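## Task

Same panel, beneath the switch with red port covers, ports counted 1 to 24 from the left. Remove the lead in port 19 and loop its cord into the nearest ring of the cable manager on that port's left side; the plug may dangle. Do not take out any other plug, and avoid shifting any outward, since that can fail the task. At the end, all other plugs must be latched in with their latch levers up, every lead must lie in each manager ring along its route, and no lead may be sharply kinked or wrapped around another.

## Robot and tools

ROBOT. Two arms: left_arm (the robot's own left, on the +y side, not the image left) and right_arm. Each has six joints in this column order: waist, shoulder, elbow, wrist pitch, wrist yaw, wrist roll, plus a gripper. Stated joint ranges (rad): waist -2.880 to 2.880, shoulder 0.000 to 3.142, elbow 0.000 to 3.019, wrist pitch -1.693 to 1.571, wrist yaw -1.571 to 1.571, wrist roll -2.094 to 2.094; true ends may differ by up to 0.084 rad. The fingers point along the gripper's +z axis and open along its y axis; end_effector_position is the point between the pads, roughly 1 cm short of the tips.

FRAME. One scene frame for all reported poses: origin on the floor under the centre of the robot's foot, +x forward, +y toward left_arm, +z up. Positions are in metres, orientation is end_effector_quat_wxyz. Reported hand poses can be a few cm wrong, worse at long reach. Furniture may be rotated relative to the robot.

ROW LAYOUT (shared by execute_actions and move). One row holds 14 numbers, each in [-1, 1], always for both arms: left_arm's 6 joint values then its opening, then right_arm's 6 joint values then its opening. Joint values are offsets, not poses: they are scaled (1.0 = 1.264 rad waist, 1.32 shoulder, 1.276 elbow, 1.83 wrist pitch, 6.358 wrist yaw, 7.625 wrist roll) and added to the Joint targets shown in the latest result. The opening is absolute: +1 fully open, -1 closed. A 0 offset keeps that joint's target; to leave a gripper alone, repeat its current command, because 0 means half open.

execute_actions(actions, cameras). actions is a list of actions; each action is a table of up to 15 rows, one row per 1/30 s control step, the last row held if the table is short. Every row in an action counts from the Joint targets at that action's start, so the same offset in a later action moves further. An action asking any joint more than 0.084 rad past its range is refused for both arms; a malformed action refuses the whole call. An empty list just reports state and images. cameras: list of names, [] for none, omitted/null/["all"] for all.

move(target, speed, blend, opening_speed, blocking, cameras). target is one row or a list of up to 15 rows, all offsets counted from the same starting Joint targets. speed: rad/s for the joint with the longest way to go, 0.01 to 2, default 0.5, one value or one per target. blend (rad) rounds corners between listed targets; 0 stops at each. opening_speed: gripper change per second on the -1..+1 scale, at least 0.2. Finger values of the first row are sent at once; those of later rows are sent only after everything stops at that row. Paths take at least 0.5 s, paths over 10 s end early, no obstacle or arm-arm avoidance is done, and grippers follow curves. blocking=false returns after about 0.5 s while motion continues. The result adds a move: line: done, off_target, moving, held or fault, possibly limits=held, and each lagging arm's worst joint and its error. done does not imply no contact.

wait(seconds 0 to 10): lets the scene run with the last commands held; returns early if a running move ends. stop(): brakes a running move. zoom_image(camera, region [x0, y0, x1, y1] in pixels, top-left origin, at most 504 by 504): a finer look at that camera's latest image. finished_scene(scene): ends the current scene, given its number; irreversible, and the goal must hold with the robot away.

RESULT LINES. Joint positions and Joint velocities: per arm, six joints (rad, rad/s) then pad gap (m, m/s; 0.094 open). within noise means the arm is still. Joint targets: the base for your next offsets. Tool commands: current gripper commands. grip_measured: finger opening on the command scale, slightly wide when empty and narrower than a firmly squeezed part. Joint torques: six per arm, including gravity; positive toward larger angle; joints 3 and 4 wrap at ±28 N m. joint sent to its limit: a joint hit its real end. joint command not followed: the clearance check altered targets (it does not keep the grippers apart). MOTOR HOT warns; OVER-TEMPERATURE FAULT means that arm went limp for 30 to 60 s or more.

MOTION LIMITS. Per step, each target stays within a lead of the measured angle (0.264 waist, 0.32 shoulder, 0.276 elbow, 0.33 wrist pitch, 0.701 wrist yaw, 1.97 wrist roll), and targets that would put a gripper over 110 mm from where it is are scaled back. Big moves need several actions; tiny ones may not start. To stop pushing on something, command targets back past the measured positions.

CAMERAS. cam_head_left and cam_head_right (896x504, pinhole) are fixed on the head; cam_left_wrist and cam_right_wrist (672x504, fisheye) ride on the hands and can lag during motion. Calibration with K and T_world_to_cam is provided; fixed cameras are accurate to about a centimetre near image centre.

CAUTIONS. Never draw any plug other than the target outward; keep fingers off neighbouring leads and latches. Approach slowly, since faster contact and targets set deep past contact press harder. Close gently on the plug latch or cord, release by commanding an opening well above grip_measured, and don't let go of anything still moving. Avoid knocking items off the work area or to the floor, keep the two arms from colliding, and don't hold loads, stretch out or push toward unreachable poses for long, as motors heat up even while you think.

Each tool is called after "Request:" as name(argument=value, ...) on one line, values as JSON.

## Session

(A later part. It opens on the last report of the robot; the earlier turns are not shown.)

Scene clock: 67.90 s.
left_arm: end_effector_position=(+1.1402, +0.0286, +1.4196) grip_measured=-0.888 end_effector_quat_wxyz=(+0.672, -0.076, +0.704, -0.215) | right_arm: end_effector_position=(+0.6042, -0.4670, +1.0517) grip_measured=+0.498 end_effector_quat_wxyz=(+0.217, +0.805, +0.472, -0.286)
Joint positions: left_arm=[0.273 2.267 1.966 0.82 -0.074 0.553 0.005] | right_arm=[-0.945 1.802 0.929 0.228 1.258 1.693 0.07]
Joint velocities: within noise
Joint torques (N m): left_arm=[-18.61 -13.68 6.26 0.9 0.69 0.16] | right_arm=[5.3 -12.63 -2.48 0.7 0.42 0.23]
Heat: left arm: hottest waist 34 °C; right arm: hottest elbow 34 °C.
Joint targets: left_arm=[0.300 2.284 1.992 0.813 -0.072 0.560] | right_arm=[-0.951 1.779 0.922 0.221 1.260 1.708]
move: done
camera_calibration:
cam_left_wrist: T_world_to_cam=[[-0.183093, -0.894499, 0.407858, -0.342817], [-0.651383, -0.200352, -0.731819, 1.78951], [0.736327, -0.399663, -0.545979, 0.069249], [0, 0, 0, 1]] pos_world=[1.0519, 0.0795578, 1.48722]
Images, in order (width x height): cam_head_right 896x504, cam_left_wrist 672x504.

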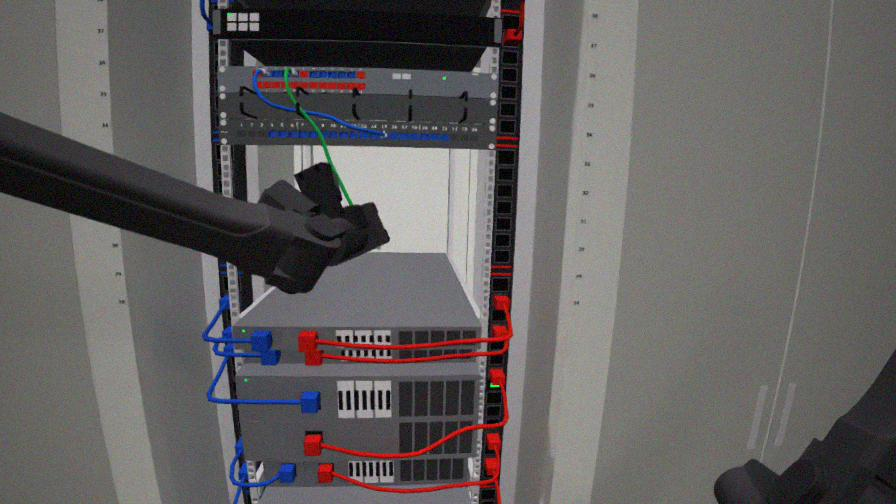

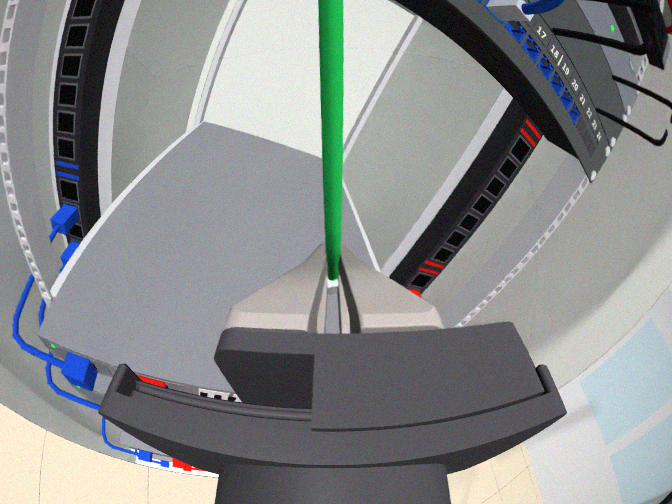

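Request:
move(target=[-0.1709,-0.0962,-0.2367,0.0765,-0.0145,-0.057,-0.93,0,0,0,0,0,0,0.5], speed=0.25, cameras=["cam_left_wrist","cam_head_right"])

Request:
zoom_image(camera="cam_left_wrist", region=[230, 0, 510, 300])

Scene clock: 72.43 s.
left_arm: end_effector_position=(+1.0420, -0.0416, +1.4931) grip_measured=-0.890 end_effector_quat_wxyz=(+0.580, -0.209, +0.680, -0.397) | right_arm: end_effector_position=(+0.6042, -0.4670, +1.0517) grip_measured=+0.498 end_effector_quat_wxyz=(+0.217, +0.805, +0.472, -0.286)
Joint positions: left_arm=[0.118 2.185 1.688 0.934 -0.164 0.133 0.005] | right_arm=[-0.945 1.802 0.929 0.228 1.258 1.693 0.07]
Joint velocities: within noise
Joint torques (N m): left_arm=[-22.77 -15.09 4.03 1.72 0.58 0.05] | right_arm=[5.13 -13.1 -2.41 0.65 0.43 0.18]
Heat: left arm: hottest waist 35 °C; right arm: hottest elbow 34 °C.
Joint targets: left_arm=[0.084 2.157 1.690 0.953 -0.165 0.125] | right_arm=[-0.951 1.779 0.922 0.221 1.260 1.708]
move: done
camera_calibration:
cam_left_wrist: T_world_to_cam=[[-0.177686, -0.594267, 0.784394, -1.00895], [-0.761617, -0.421721, -0.492027, 1.51287], [0.623191, -0.684834, -0.37767, 0.00837724], [0, 0, 0, 1]] pos_world=[0.967728, 0.0441612, 1.53895]
Images, in order (width x height): cam_head_right 896x504, cam_left_wrist 672x504.

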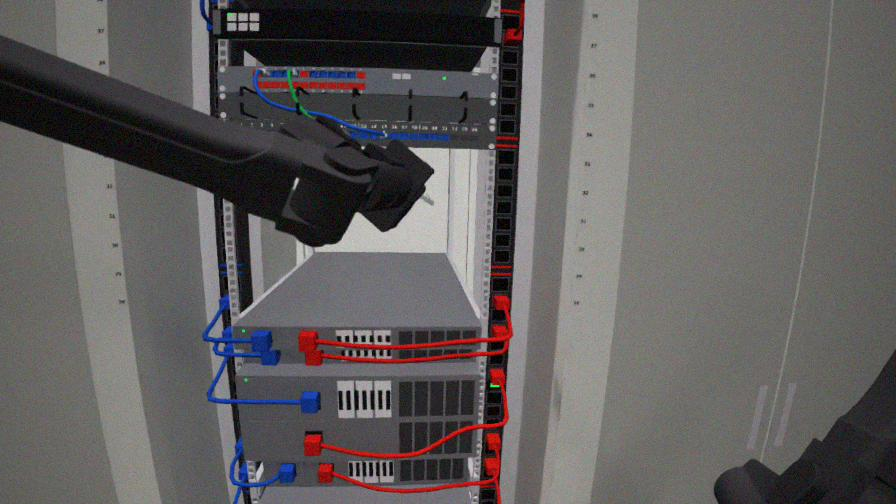

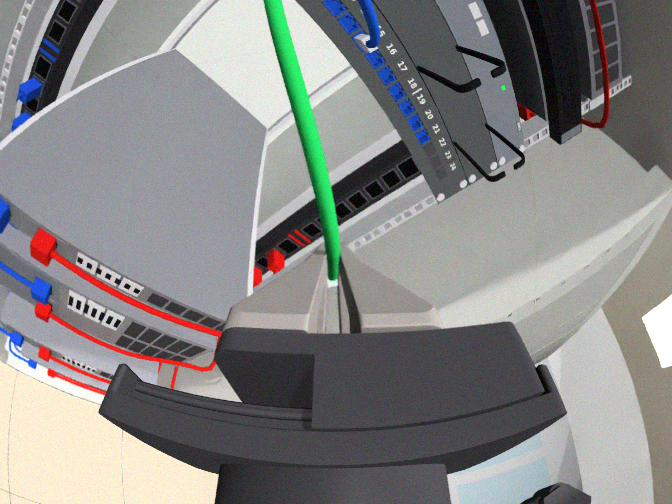

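Scaled by 1.680 from the camera's 672x504 image, which has a finer 960x720 frame.

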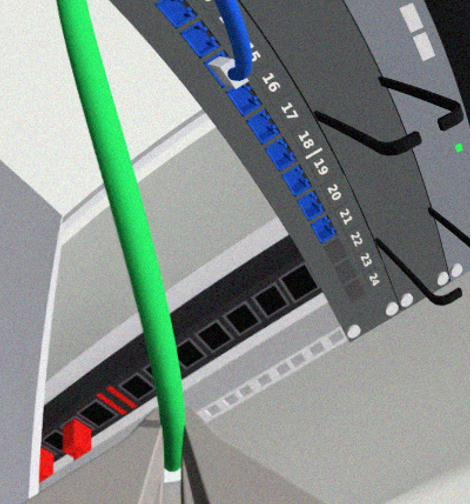

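Request:
move(target=[-0.1353,0.0492,0.192,-0.1311,-0.0188,-0.08,-0.93,0,0,0,0,0,0,0.5], speed=0.25, cameras=["cam_left_wrist","cam_head_right"])

Request:
zoom_image(camera="cam_left_wrist", region=[230, 0, 510, 300])

Scene clock: 75.87 s.
left_arm: end_effector_position=(+1.0611, -0.0829, +1.6252) grip_measured=-0.890 end_effector_quat_wxyz=(+0.406, -0.408, +0.579, -0.578) | right_arm: end_effector_position=(+0.6042, -0.4670, +1.0517) grip_measured=+0.498 end_effector_quat_wxyz=(+0.217, +0.805, +0.472, -0.286)
Joint positions: left_arm=[-0.045 2.208 1.906 0.72 -0.284 -0.478 0.005] | right_arm=[-0.945 1.802 0.929 0.228 1.258 1.693 0.07]
Joint velocities: within noise
Joint torques (N m): left_arm=[-24.47 -10.99 6.9 0.64 0.61 0.08] | right_arm=[5.36 -12.98 -2.51 0.51 0.46 0.19]
Heat: left arm: hottest waist 36 °C; right arm: hottest elbow 34 °C.
Joint targets: left_arm=[-0.087 2.222 1.934 0.713 -0.284 -0.485] | right_arm=[-0.951 1.779 0.922 0.221 1.260 1.708]
move: off_target (left_arm); left_arm: the waist is farthest, 0.042 rad from its target
camera_calibration:
cam_left_wrist: T_world_to_cam=[[0.00222473, 0.00343647, 0.999992, -1.62539], [-0.832175, -0.5545, 0.00375692, 0.833156], [0.554508, -0.832177, 0.00162613, -0.537741], [0, 0, 0, 1]] pos_world=[0.99513, 0.0200751, 1.62312]
Images, in order (width x height): cam_head_right 896x504, cam_left_wrist 672x504.

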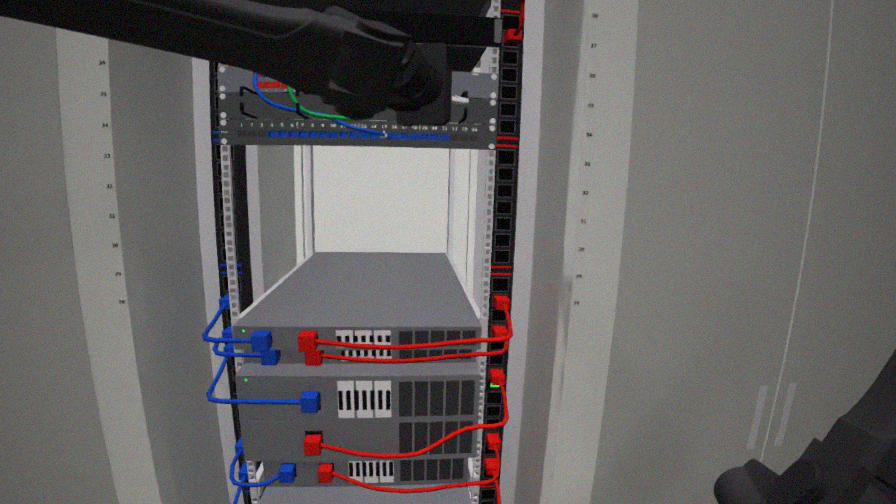

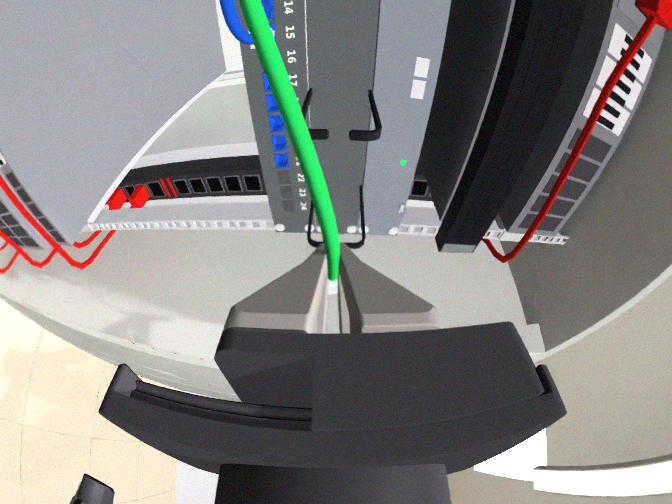

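Scaled by 1.680 from the camera's 672x504 image, which has a finer 960x720 frame.

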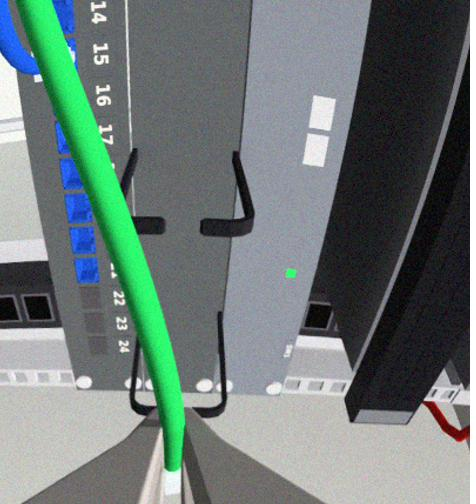

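Request:
move(target=[0,0.0394,0.1285,-0.0617,0.0016,0,-0.93,0,0,0,0,0,0,0.5], speed=0.15, cameras=["cam_left_wrist","cam_head_right"])

Request:
zoom_image(camera="cam_left_wrist", region=[230, 0, 470, 300])

Scene clock: 78.37 s.
left_arm: end_effector_position=(+1.0907, -0.0889, +1.6389) grip_measured=-0.890 end_effector_quat_wxyz=(+0.403, -0.404, +0.580, -0.581) | right_arm: end_effector_position=(+0.6042, -0.4670, +1.0517) grip_measured=+0.498 end_effector_quat_wxyz=(+0.217, +0.805, +0.472, -0.286)
Joint positions: left_arm=[-0.045 2.261 2.065 0.607 -0.277 -0.479 0.005] | right_arm=[-0.945 1.802 0.929 0.228 1.258 1.693 0.07]
Joint velocities: within noise
Joint torques (N m): left_arm=[-25.11 -11.75 7.45 0.66 0.74 0.06] | right_arm=[5.13 -12.51 -2.36 0.51 0.48 0.21]
Heat: left arm: hottest waist 36 °C; right arm: hottest elbow 34 °C.
Joint targets: left_arm=[-0.087 2.274 2.098 0.600 -0.274 -0.485] | right_arm=[-0.951 1.779 0.922 0.221 1.260 1.708]
move: off_target (left_arm); left_arm: the waist is farthest, 0.042 rad from its target
camera_calibration:
cam_left_wrist: T_world_to_cam=[[-0.000730326, 0.00355361, 0.999993, -1.6359], [-0.837791, -0.545989, 0.00132838, 0.865246], [0.54599, -0.837785, 0.00337593, -0.553195], [0, 0, 0, 1]] pos_world=[1.02574, 0.0147698, 1.6366]
Images, in order (width x height): cam_head_right 896x504, cam_left_wrist 672x504.

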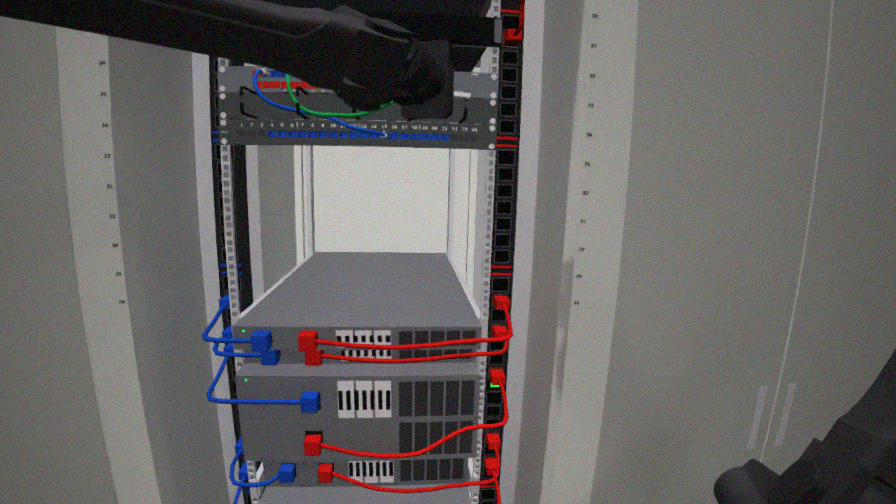

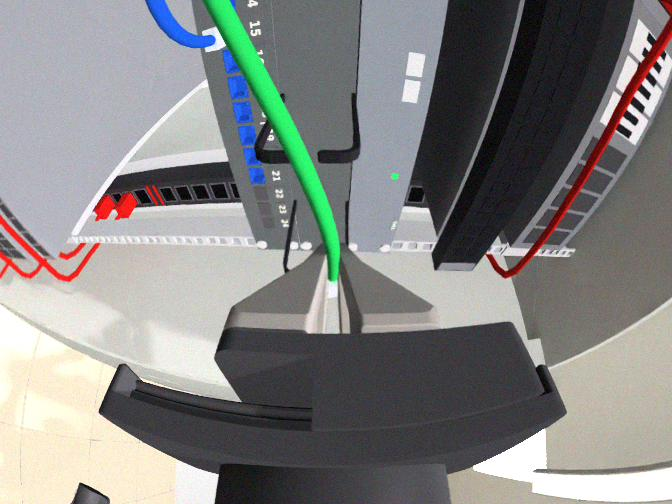

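Scaled by 1.680 from the camera's 672x504 image, which has a finer 960x720 frame.

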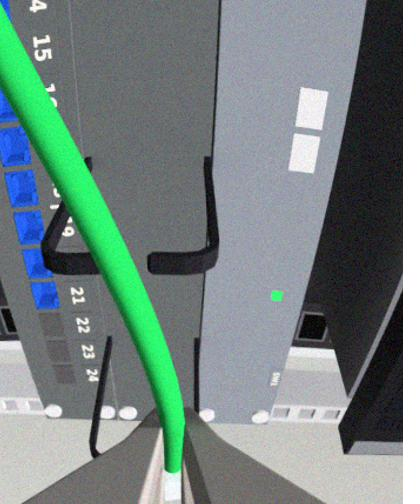

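Request:
move(target=[[0.0451,0,0,0,0,0,-0.93,0,0,0,0,0,0,0.5],[0.0601,0.0321,0.0956,-0.0407,0.0013,-0.0005,-0.93,0,0,0,0,0,0,0.5]], speed=0.12, cameras=["cam_left_wrist"])

Request:
zoom_image(camera="cam_left_wrist", region=[230, 40, 410, 290])

Scene clock: 80.80 s.
left_arm: end_effector_position=(+1.1040, -0.1000, +1.6415) grip_measured=-0.890 end_effector_quat_wxyz=(+0.399, -0.398, +0.586, -0.583) | right_arm: end_effector_position=(+0.6042, -0.4670, +1.0517) grip_measured=+0.498 end_effector_quat_wxyz=(+0.217, +0.805, +0.472, -0.286)
Joint positions: left_arm=[-0.045 2.309 2.17 0.532 -0.27 -0.48 0.005] | right_arm=[-0.945 1.802 0.929 0.228 1.258 1.693 0.07]
Joint velocities: within noise
Joint torques (N m): left_arm=[-19.66 -12.57 8.84 0.72 0.85 0.05] | right_arm=[5.13 -13.22 -2.41 0.54 0.44 0.21]
Heat: left arm: hottest waist 36 °C; right arm: hottest elbow 34 °C.
Joint targets: left_arm=[-0.011 2.316 2.220 0.525 -0.266 -0.488] | right_arm=[-0.951 1.779 0.922 0.221 1.260 1.708]
move: off_target (left_arm); left_arm: the elbow is farthest, 0.050 rad from its target
camera_calibration:
cam_left_wrist: T_world_to_cam=[[0.000638189, -0.00131043, 0.999999, -1.64051], [-0.847609, -0.530621, -0.000154406, 0.885122], [0.530621, -0.847608, -0.00144937, -0.545853], [0, 0, 0, 1]] pos_world=[1.04093, 0.00484572, 1.63985]
Images, in order (width x height): cam_left_wrist 672x504.

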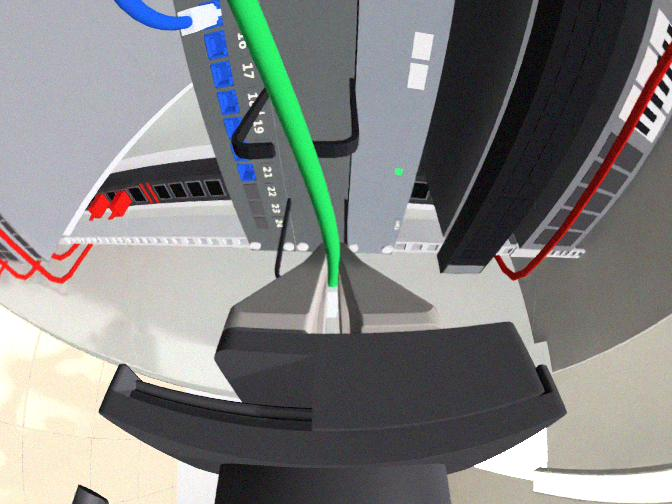

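Scaled by 2.016 from the camera's 672x504 image, which has a finer 960x720 frame.

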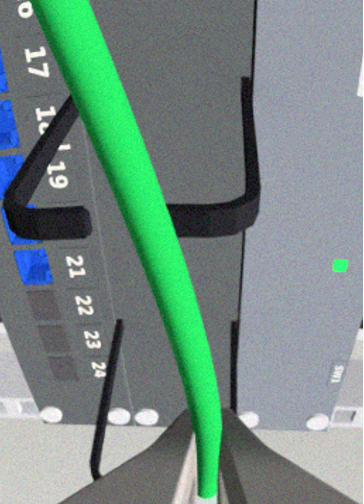

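Request:
move(target=[0.0150,0,0.004,0.0164,0,0,-0.93,0,0,0,0,0,0,0.5], speed=0.1, cameras=["cam_left_wrist"])

Request:
zoom_image(camera="cam_left_wrist", region=[230, 40, 410, 290])

Scene clock: 82.13 s.
left_arm: end_effector_position=(+1.1057, -0.0989, +1.6398) grip_measured=-0.890 end_effector_quat_wxyz=(+0.400, -0.399, +0.583, -0.583) | right_arm: end_effector_position=(+0.6042, -0.4670, +1.0517) grip_measured=+0.498 end_effector_quat_wxyz=(+0.217, +0.805, +0.472, -0.286)
Joint positions: left_arm=[-0.041 2.312 2.174 0.536 -0.266 -0.482 0.005] | right_arm=[-0.945 1.802 0.929 0.228 1.258 1.693 0.07]
Joint velocities: within noise
Joint torques (N m): left_arm=[-18.49 -12.81 8.91 1.63 0.65 0.06] | right_arm=[4.95 -12.69 -2.4 0.49 0.44 0.21]
Heat: left arm: hottest waist 36 °C; right arm: hottest elbow 34 °C.
Joint targets: left_arm=[0.008 2.316 2.225 0.555 -0.266 -0.488] | right_arm=[-0.951 1.779 0.922 0.221 1.260 1.708]
move: off_target (left_arm); left_arm: the elbow is farthest, 0.051 rad from its target
camera_calibration:
cam_left_wrist: T_world_to_cam=[[-0.00211247, 0.00164925, 0.999996, -1.63549], [-0.845094, -0.534617, -0.000903524, 0.885211], [0.534614, -0.845093, 0.00252314, -0.556525], [0, 0, 0, 1]] pos_world=[1.04216, 0.00563099, 1.63769]
Images, in order (width x height): cam_left_wrist 672x504.

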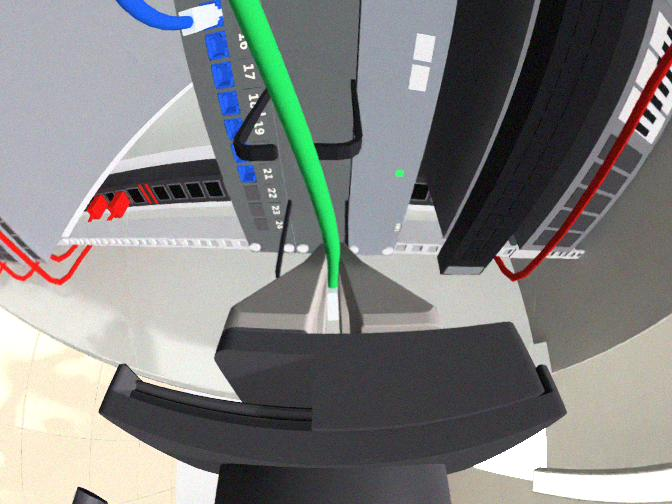

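Scaled by 2.016 from the camera's 672x504 image, which has a finer 960x720 frame.

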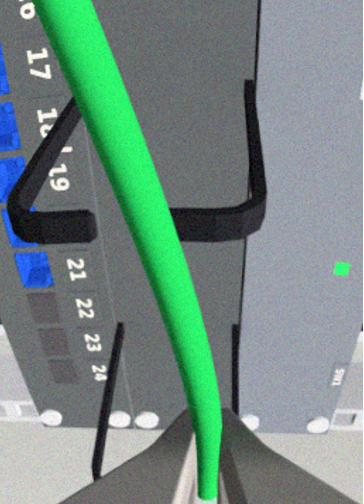

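Request:
move(target=[0.0095,0,0,0,0,0,-0.93,0,0,0,0,0,0,0.5], speed=0.1, cameras=["cam_left_wrist"])

Request:
zoom_image(camera="cam_left_wrist", region=[230, 40, 410, 290])

Scene clock: 83.20 s.
left_arm: end_effector_position=(+1.1062, -0.0987, +1.6385) grip_measured=-0.890 end_effector_quat_wxyz=(+0.400, -0.399, +0.583, -0.584) | right_arm: end_effector_position=(+0.6042, -0.4670, +1.0517) grip_measured=+0.498 end_effector_quat_wxyz=(+0.217, +0.805, +0.472, -0.286)
Joint positions: left_arm=[-0.039 2.313 2.174 0.536 -0.262 -0.484 0.005] | right_arm=[-0.945 1.802 0.929 0.228 1.258 1.693 0.07]
Joint velocities: within noise
Joint torques (N m): left_arm=[-17.67 -12.81 8.9 1.63 0.47 0.09] | right_arm=[5.13 -12.81 -2.4 0.5 0.44 0.21]
Heat: left arm: hottest waist 36 °C; right arm: hottest elbow 34 °C.
Joint targets: left_arm=[0.020 2.316 2.225 0.555 -0.266 -0.488] | right_arm=[-0.951 1.779 0.922 0.221 1.260 1.708]
move: off_target (left_arm); left_arm: the waist is farthest, 0.059 rad from its target
camera_calibration:
cam_left_wrist: T_world_to_cam=[[-0.00342905, 0.00318236, 0.999989, -1.63252], [-0.845676, -0.533695, -0.00120147, 0.886971], [0.533685, -0.845671, 0.00452131, -0.558962], [0, 0, 0, 1]] pos_world=[1.0428, 0.00586909, 1.63609]
Images, in order (width x height): cam_left_wrist 672x504.

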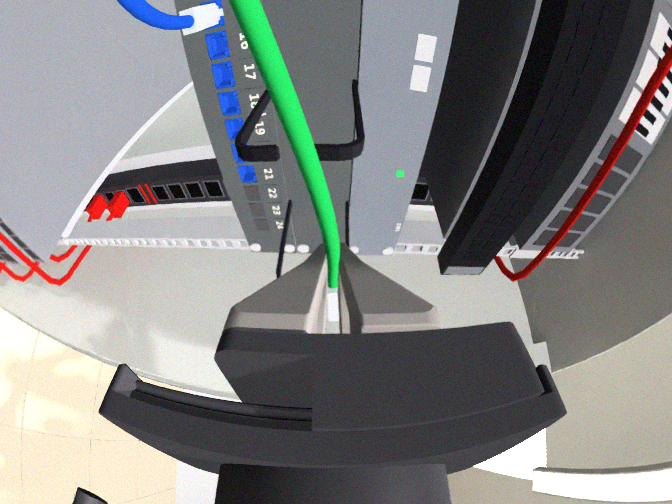

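Scaled by 2.016 from the camera's 672x504 image, which has a finer 960x720 frame.

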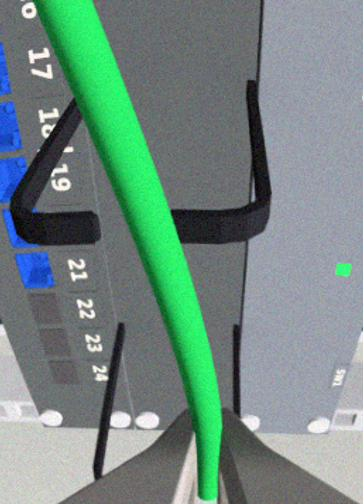

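Request:
move(target=[-0.0475,-0.0712,-0.1497,0.0421,-0.0014,0,-0.93,0,0,0,0,0,0,0.5], speed=0.15, cameras=["cam_left_wrist","cam_head_right"])

Request:
zoom_image(camera="cam_left_wrist", region=[230, 40, 410, 290])

Request:
zoom_image(camera="cam_head_right", region=[220, 50, 500, 160])

Scene clock: 85.97 s.
left_arm: end_effector_position=(+1.0839, -0.0923, +1.6282) grip_measured=-0.890 end_effector_quat_wxyz=(+0.398, -0.401, +0.587, -0.580) | right_arm: end_effector_position=(+0.6042, -0.4670, +1.0517) grip_measured=+0.498 end_effector_quat_wxyz=(+0.217, +0.805, +0.472, -0.286)
Joint positions: left_arm=[-0.039 2.254 2.031 0.614 -0.273 -0.485 0.005] | right_arm=[-0.945 1.802 0.929 0.228 1.258 1.693 0.07]
Joint velocities: within noise
Joint torques (N m): left_arm=[-21.83 -14.86 4.97 1.58 0.55 0.1] | right_arm=[5.25 -12.98 -2.37 0.55 0.44 0.23]
Heat: left arm: hottest waist 37 °C; right arm: hottest elbow 34 °C.
Joint targets: left_arm=[-0.040 2.222 2.034 0.632 -0.274 -0.488] | right_arm=[-0.951 1.779 0.922 0.221 1.260 1.708]
move: done
camera_calibration:
cam_left_wrist: T_world_to_cam=[[0.0077693, -0.00166688, 0.999968, -1.63493], [-0.845773, -0.533513, 0.00568194, 0.860439], [0.533487, -0.84579, -0.00555482, -0.524961], [0, 0, 0, 1]] pos_world=[1.0205, 0.0123232, 1.62707]
Images, in order (width x height): cam_head_right 896x504, cam_left_wrist 672x504.

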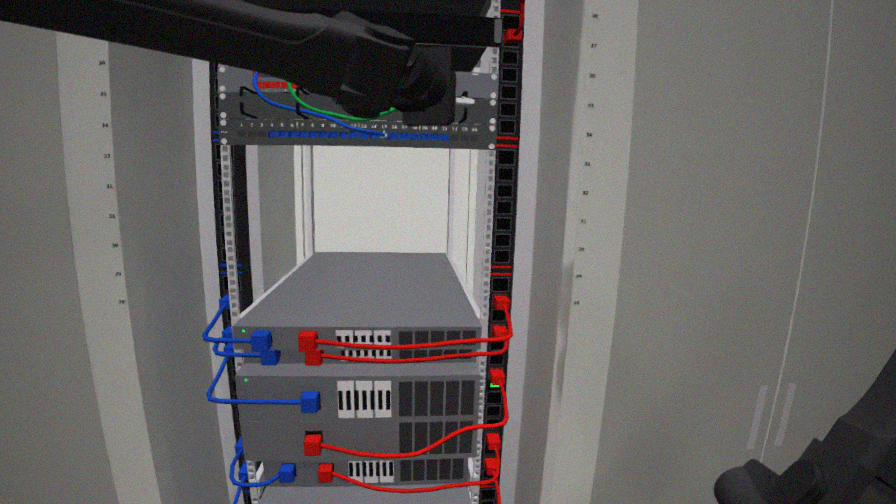

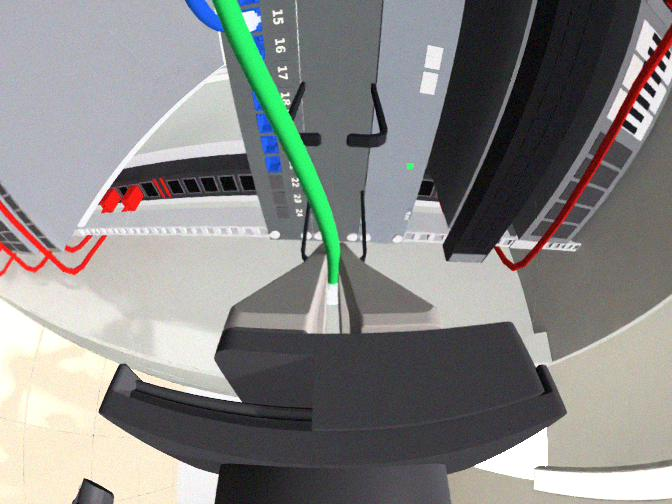

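Scaled by 2.016 from the camera's 672x504 image, which has a finer 960x720 frame.

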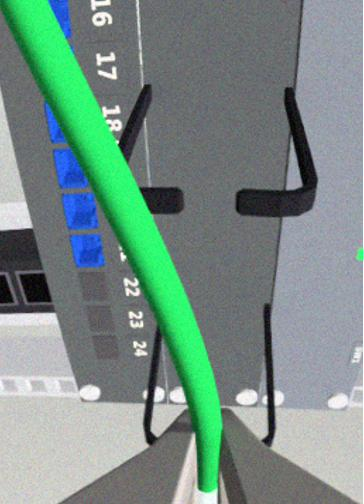

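Scaled by 1.800 from the camera's 896x504 image, which has a finer 1280x720 frame.

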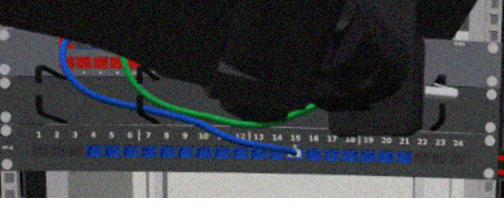

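Request:
zoom_image(camera="cam_head_right", region=[260, 60, 360, 140])

Request:
zoom_image(camera="cam_head_right", region=[400, 70, 500, 150])

Scaled by 5.040 from the camera's 896x504 image, which has a finer 1280x720 frame.

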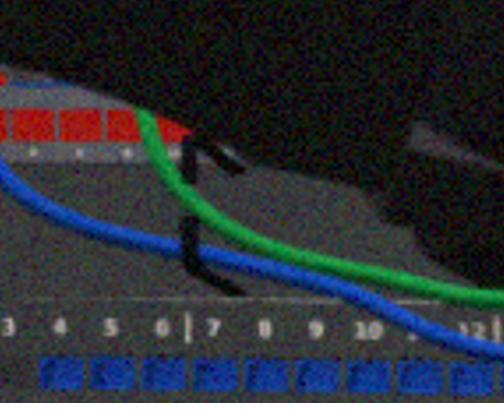

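Scaled by 5.040 from the camera's 896x504 image, which has a finer 1280x720 frame.

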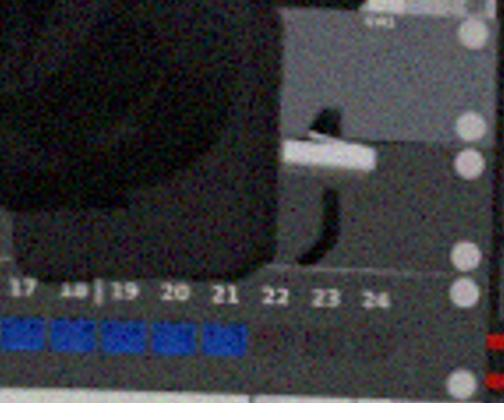

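Request:
move(target=[0,-0.0136,0,0.0050,0,0,-0.93,0,0,0,0,0,0,0.5], speed=0.1, cameras=["cam_left_wrist","cam_head_right"])

Request:
zoom_image(camera="cam_left_wrist", region=[230, 40, 410, 290])

Request:
zoom_image(camera="cam_head_right", region=[400, 70, 500, 150])

Scene clock: 87.73 s.
left_arm: end_effector_position=(+1.0906, -0.0792, +1.6364) grip_measured=-0.890 end_effector_quat_wxyz=(+0.404, -0.406, +0.578, -0.581) | right_arm: end_effector_position=(+0.6042, -0.4670, +1.0517) grip_measured=+0.498 end_effector_quat_wxyz=(+0.217, +0.805, +0.472, -0.286)
Joint positions: left_arm=[-0.039 2.237 2.031 0.621 -0.273 -0.485 0.005] | right_arm=[-0.945 1.802 0.929 0.228 1.258 1.693 0.07]
Joint velocities: within noise
Joint torques (N m): left_arm=[-21.71 -15.33 5.01 1.59 0.55 0.09] | right_arm=[5.25 -12.81 -2.44 0.46 0.48 0.21]
Heat: left arm: hottest waist 37 °C; right arm: hottest elbow 34 °C.
Joint targets: left_arm=[-0.040 2.204 2.034 0.642 -0.274 -0.488] | right_arm=[-0.951 1.779 0.922 0.221 1.260 1.708]
move: done
camera_calibration:
cam_left_wrist: T_world_to_cam=[[0.000148305, 0.00786305, 0.999969, -1.63403], [-0.835041, -0.550169, 0.00444999, 0.861997], [0.550187, -0.835016, 0.00648438, -0.554509], [0, 0, 0, 1]] pos_world=[1.02513, 0.0240688, 1.63374]
Images, in order (width x height): cam_head_right 896x504, cam_left_wrist 672x504.

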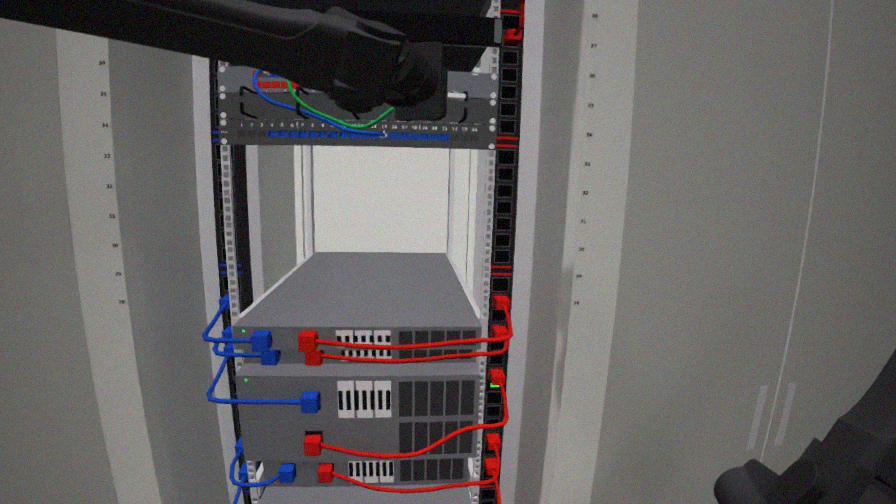

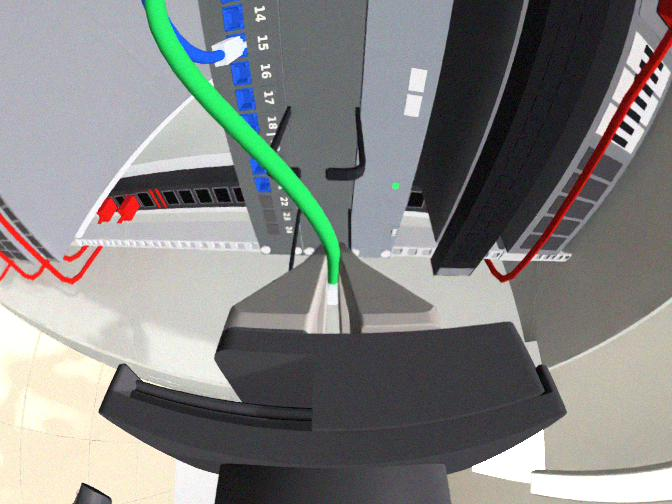

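Scaled by 2.016 from the camera's 672x504 image, which has a finer 960x720 frame.

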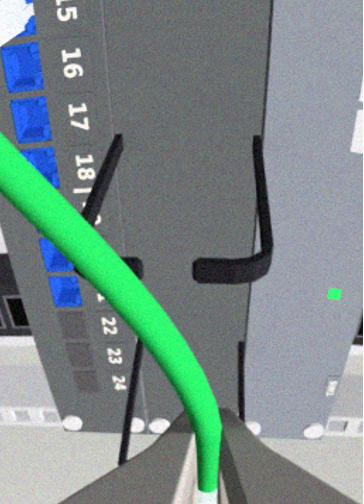

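Scaled by 5.040 from the camera's 896x504 image, which has a finer 1280x720 frame.

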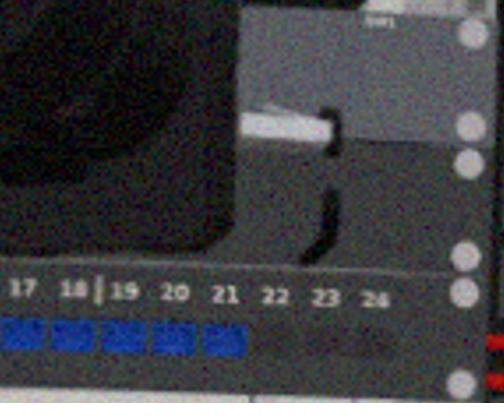

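Request:
move(target=[0,0,0,0,0,0.0459,-0.93,0,0,0,0,0,0,0.5], speed=0.4, cameras=["cam_left_wrist","cam_head_right"])

Request:
zoom_image(camera="cam_left_wrist", region=[210, 0, 450, 290])

Request:
zoom_image(camera="cam_head_right", region=[260, 60, 360, 140])

Request:
zoom_image(camera="cam_head_right", region=[400, 70, 500, 150])

Scene clock: 90.27 s.
left_arm: end_effector_position=(+1.0900, -0.0798, +1.6359) grip_measured=-0.890 end_effector_quat_wxyz=(+0.494, -0.304, +0.638, -0.505) | right_arm: end_effector_position=(+0.6042, -0.4670, +1.0517) grip_measured=+0.498 end_effector_quat_wxyz=(+0.217, +0.805, +0.472, -0.286)
Joint positions: left_arm=[-0.039 2.237 2.029 0.621 -0.273 -0.15 0.005] | right_arm=[-0.945 1.802 0.929 0.228 1.258 1.693 0.07]
Joint velocities: within noise
Joint torques (N m): left_arm=[-21.71 -15.27 5.11 1.65 0.55 0.25] | right_arm=[5.48 -12.98 -2.44 0.57 0.45 0.2]
Heat: left arm: hottest waist 37 °C; right arm: hottest elbow 34 °C.
Joint targets: left_arm=[-0.040 2.204 2.035 0.642 -0.274 -0.138] | right_arm=[-0.951 1.779 0.922 0.221 1.260 1.708]
move: done
camera_calibration:
cam_left_wrist: T_world_to_cam=[[-0.112657, -0.30134, 0.946838, -1.44835], [-0.820913, -0.508657, -0.259559, 1.28105], [0.559831, -0.806513, -0.19007, -0.241352], [0, 0, 0, 1]] pos_world=[1.02358, 0.0205153, 1.65799]
Images, in order (width x height): cam_head_right 896x504, cam_left_wrist 672x504.

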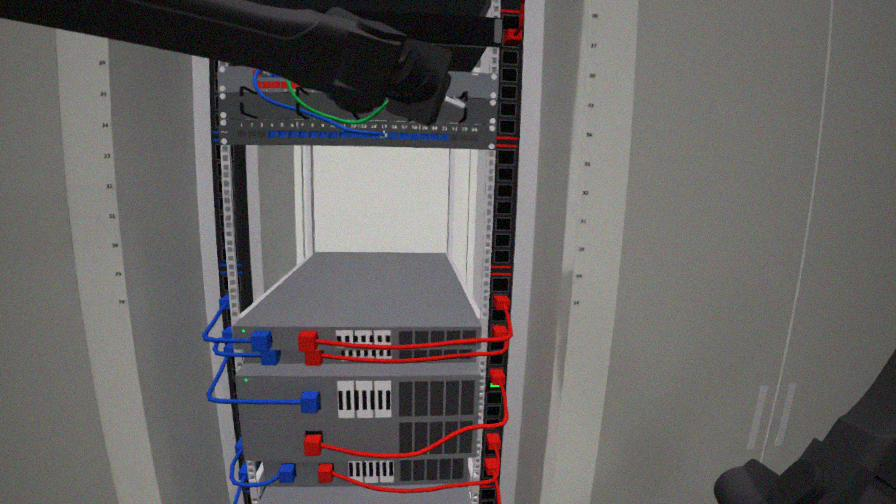

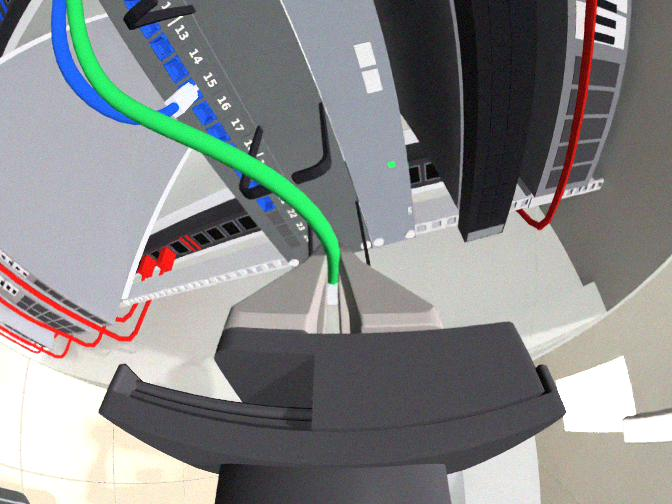

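Scaled by 1.738 from the camera's 672x504 image, which has a finer 960x720 frame.

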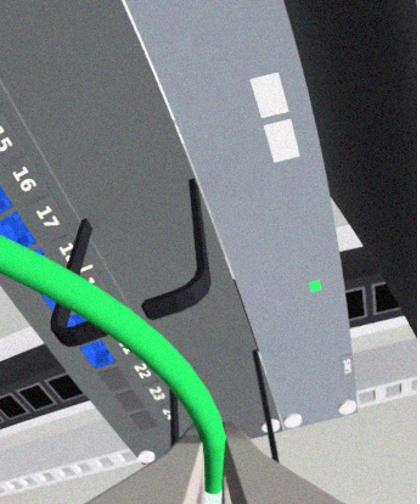

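Scaled by 5.040 from the camera's 896x504 image, which has a finer 1280x720 frame.

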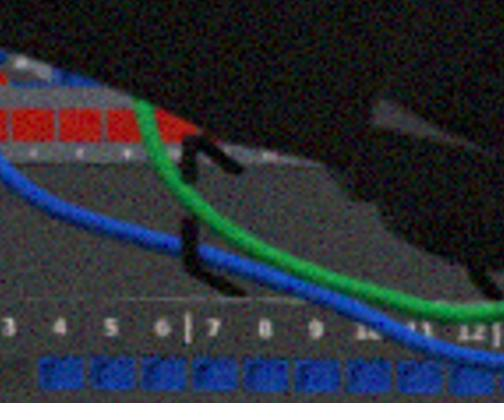

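Scaled by 5.040 from the camera's 896x504 image, which has a finer 1280x720 frame.

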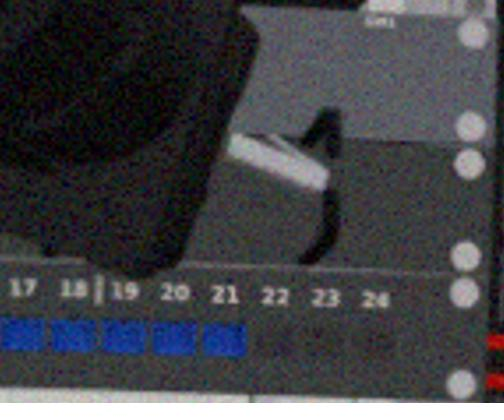

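Request:
move(target=[[0.0158,0.0318,0.0125,-0.012,0,0,-0.93,0,0,0,0,0,0,0.5],[0.0253,0.0583,0.0893,-0.0437,0.0013,0,-0.93,0,0,0,0,0,0,0.5]], speed=0.15, cameras=["cam_left_wrist","cam_head_right"])

Request:
zoom_image(camera="cam_left_wrist", region=[210, 100, 410, 290])

Request:
zoom_image(camera="cam_head_right", region=[400, 70, 500, 150])

Scene clock: 92.67 s.
left_arm: end_effector_position=(+1.0995, -0.0908, +1.6373) grip_measured=-0.890 end_effector_quat_wxyz=(+0.491, -0.297, +0.643, -0.507) | right_arm: end_effector_position=(+0.6042, -0.4670, +1.0517) grip_measured=+0.498 end_effector_quat_wxyz=(+0.217, +0.805, +0.472, -0.286)
Joint positions: left_arm=[-0.039 2.277 2.11 0.564 -0.267 -0.149 0.005] | right_arm=[-0.945 1.802 0.929 0.228 1.258 1.693 0.07]
Joint velocities: within noise
Joint torques (N m): left_arm=[-19.55 -12.34 7.87 0.85 0.65 0.24] | right_arm=[5.01 -13.22 -2.41 0.49 0.42 0.21]
Heat: left arm: hottest waist 37 °C; right arm: hottest elbow 34 °C.
Joint targets: left_arm=[-0.008 2.281 2.148 0.561 -0.266 -0.138] | right_arm=[-0.951 1.779 0.922 0.221 1.260 1.708]
move: off_target (left_arm); left_arm: the elbow is farthest, 0.039 rad from its target
camera_calibration:
cam_left_wrist: T_world_to_cam=[[-0.117316, -0.305516, 0.944932, -1.44402], [-0.82927, -0.493375, -0.262474, 1.29891], [0.546396, -0.814396, -0.195475, -0.23241], [0, 0, 0, 1]] pos_world=[1.03473, 0.0104031, 1.66]
Images, in order (width x height): cam_head_right 896x504, cam_left_wrist 672x504.

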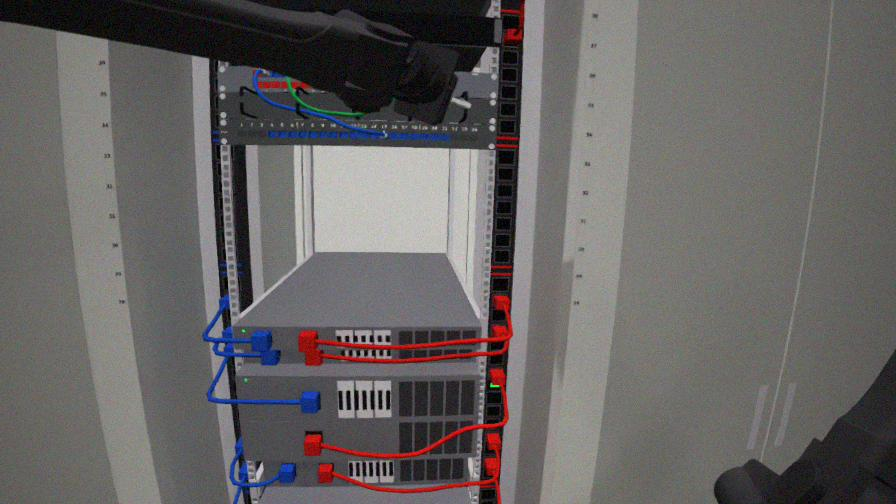

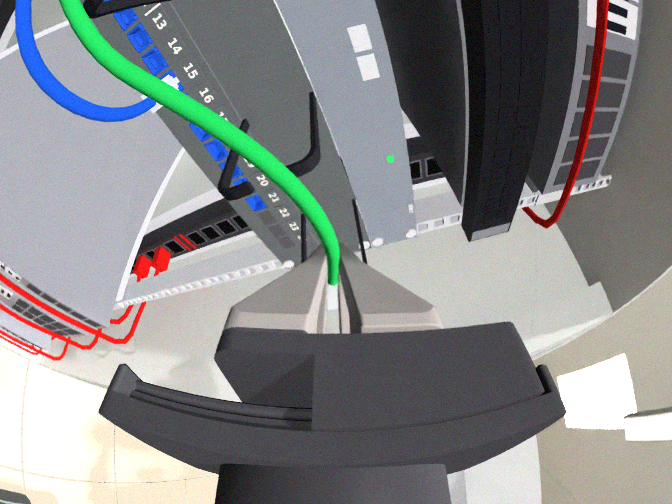

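Scaled by 2.520 from the camera's 672x504 image, which has a finer 960x720 frame.

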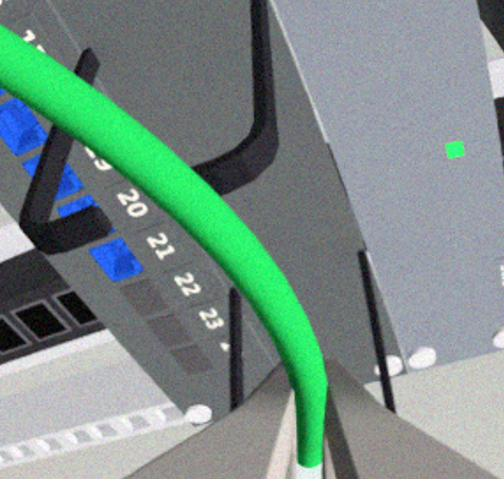

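Scaled by 5.040 from the camera's 896x504 image, which has a finer 1280x720 frame.

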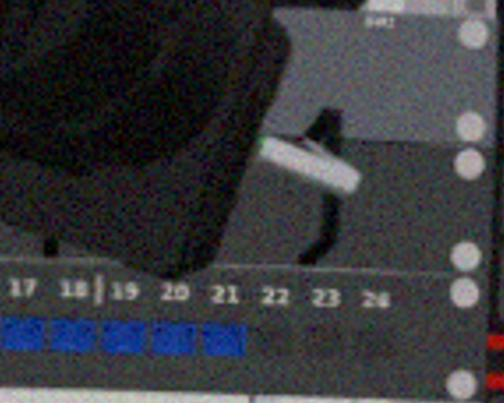

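Request:
move(target=[0.0119,-0.0235,-0.003,0.001,0.0008,-0.018,-0.93,0,0,0,0,0,0,0.5], speed=0.12, cameras=["cam_left_wrist","cam_head_right"])

Request:
zoom_image(camera="cam_left_wrist", region=[210, 60, 410, 290])

Request:
zoom_image(camera="cam_head_right", region=[400, 70, 500, 150])

Scene clock: 95.17 s.
left_arm: end_effector_position=(+1.1014, -0.0894, +1.6329) grip_measured=-0.890 end_effector_quat_wxyz=(+0.460, -0.335, +0.624, -0.536) | right_arm: end_effector_position=(+0.6042, -0.4670, +1.0517) grip_measured=+0.498 end_effector_quat_wxyz=(+0.217, +0.805, +0.472, -0.286)
Joint positions: left_arm=[-0.032 2.277 2.11 0.564 -0.261 -0.27 0.005] | right_arm=[-0.945 1.802 0.929 0.228 1.258 1.693 0.07]
Joint velocities: within noise
Joint torques (N m): left_arm=[-18.9 -15.21 7.56 0.92 0.64 0.08] | right_arm=[5.07 -13.04 -2.48 0.54 0.45 0.22]
Heat: left arm: hottest waist 37 °C; right arm: hottest elbow 34 °C.
Joint targets: left_arm=[0.007 2.250 2.144 0.563 -0.261 -0.276] | right_arm=[-0.951 1.779 0.922 0.221 1.260 1.708]
move: off_target (left_arm); left_arm: the waist is farthest, 0.039 rad from its target
camera_calibration:
cam_left_wrist: T_world_to_cam=[[-0.0762607, -0.198853, 0.977058, -1.5274], [-0.838249, -0.517842, -0.170819, 1.15808], [0.539929, -0.832044, -0.127198, -0.339076], [0, 0, 0, 1]] pos_world=[1.03735, 0.0138456, 1.64705]
Images, in order (width x height): cam_head_right 896x504, cam_left_wrist 672x504.

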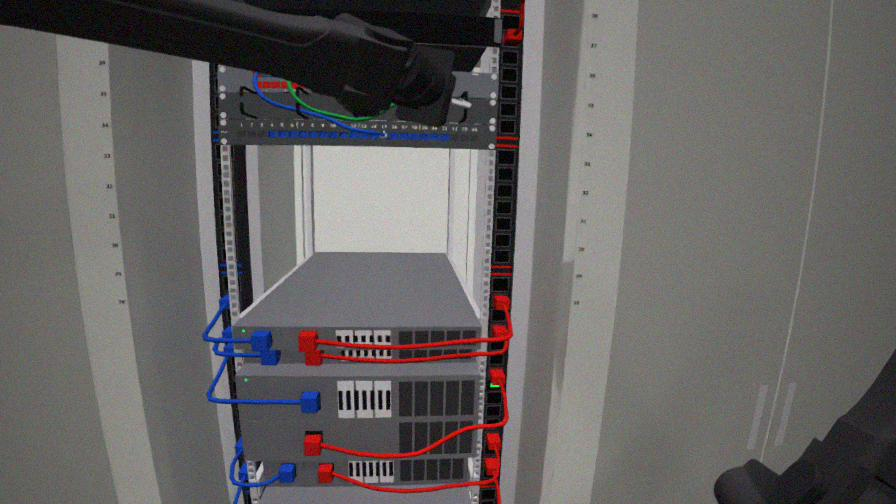

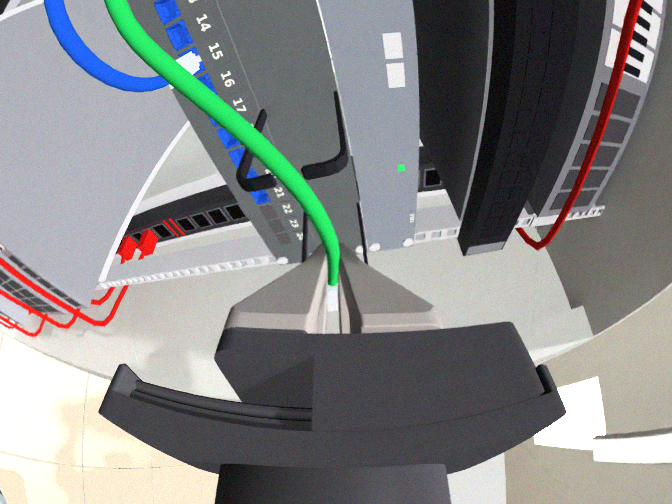

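Scaled by 2.191 from the camera's 672x504 image, which has a finer 960x720 frame.

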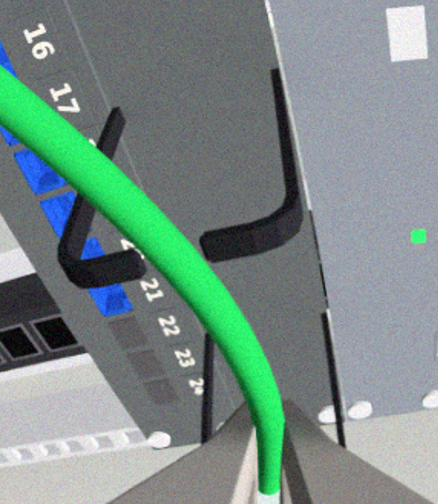

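Scaled by 5.040 from the camera's 896x504 image, which has a finer 1280x720 frame.

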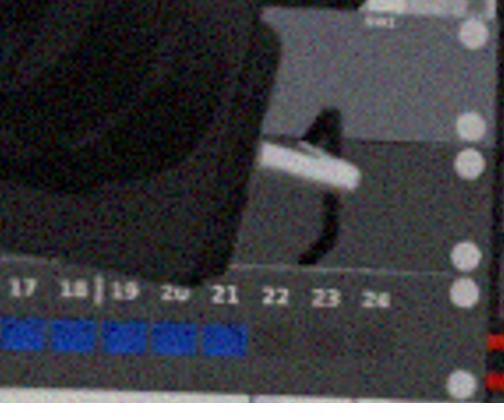

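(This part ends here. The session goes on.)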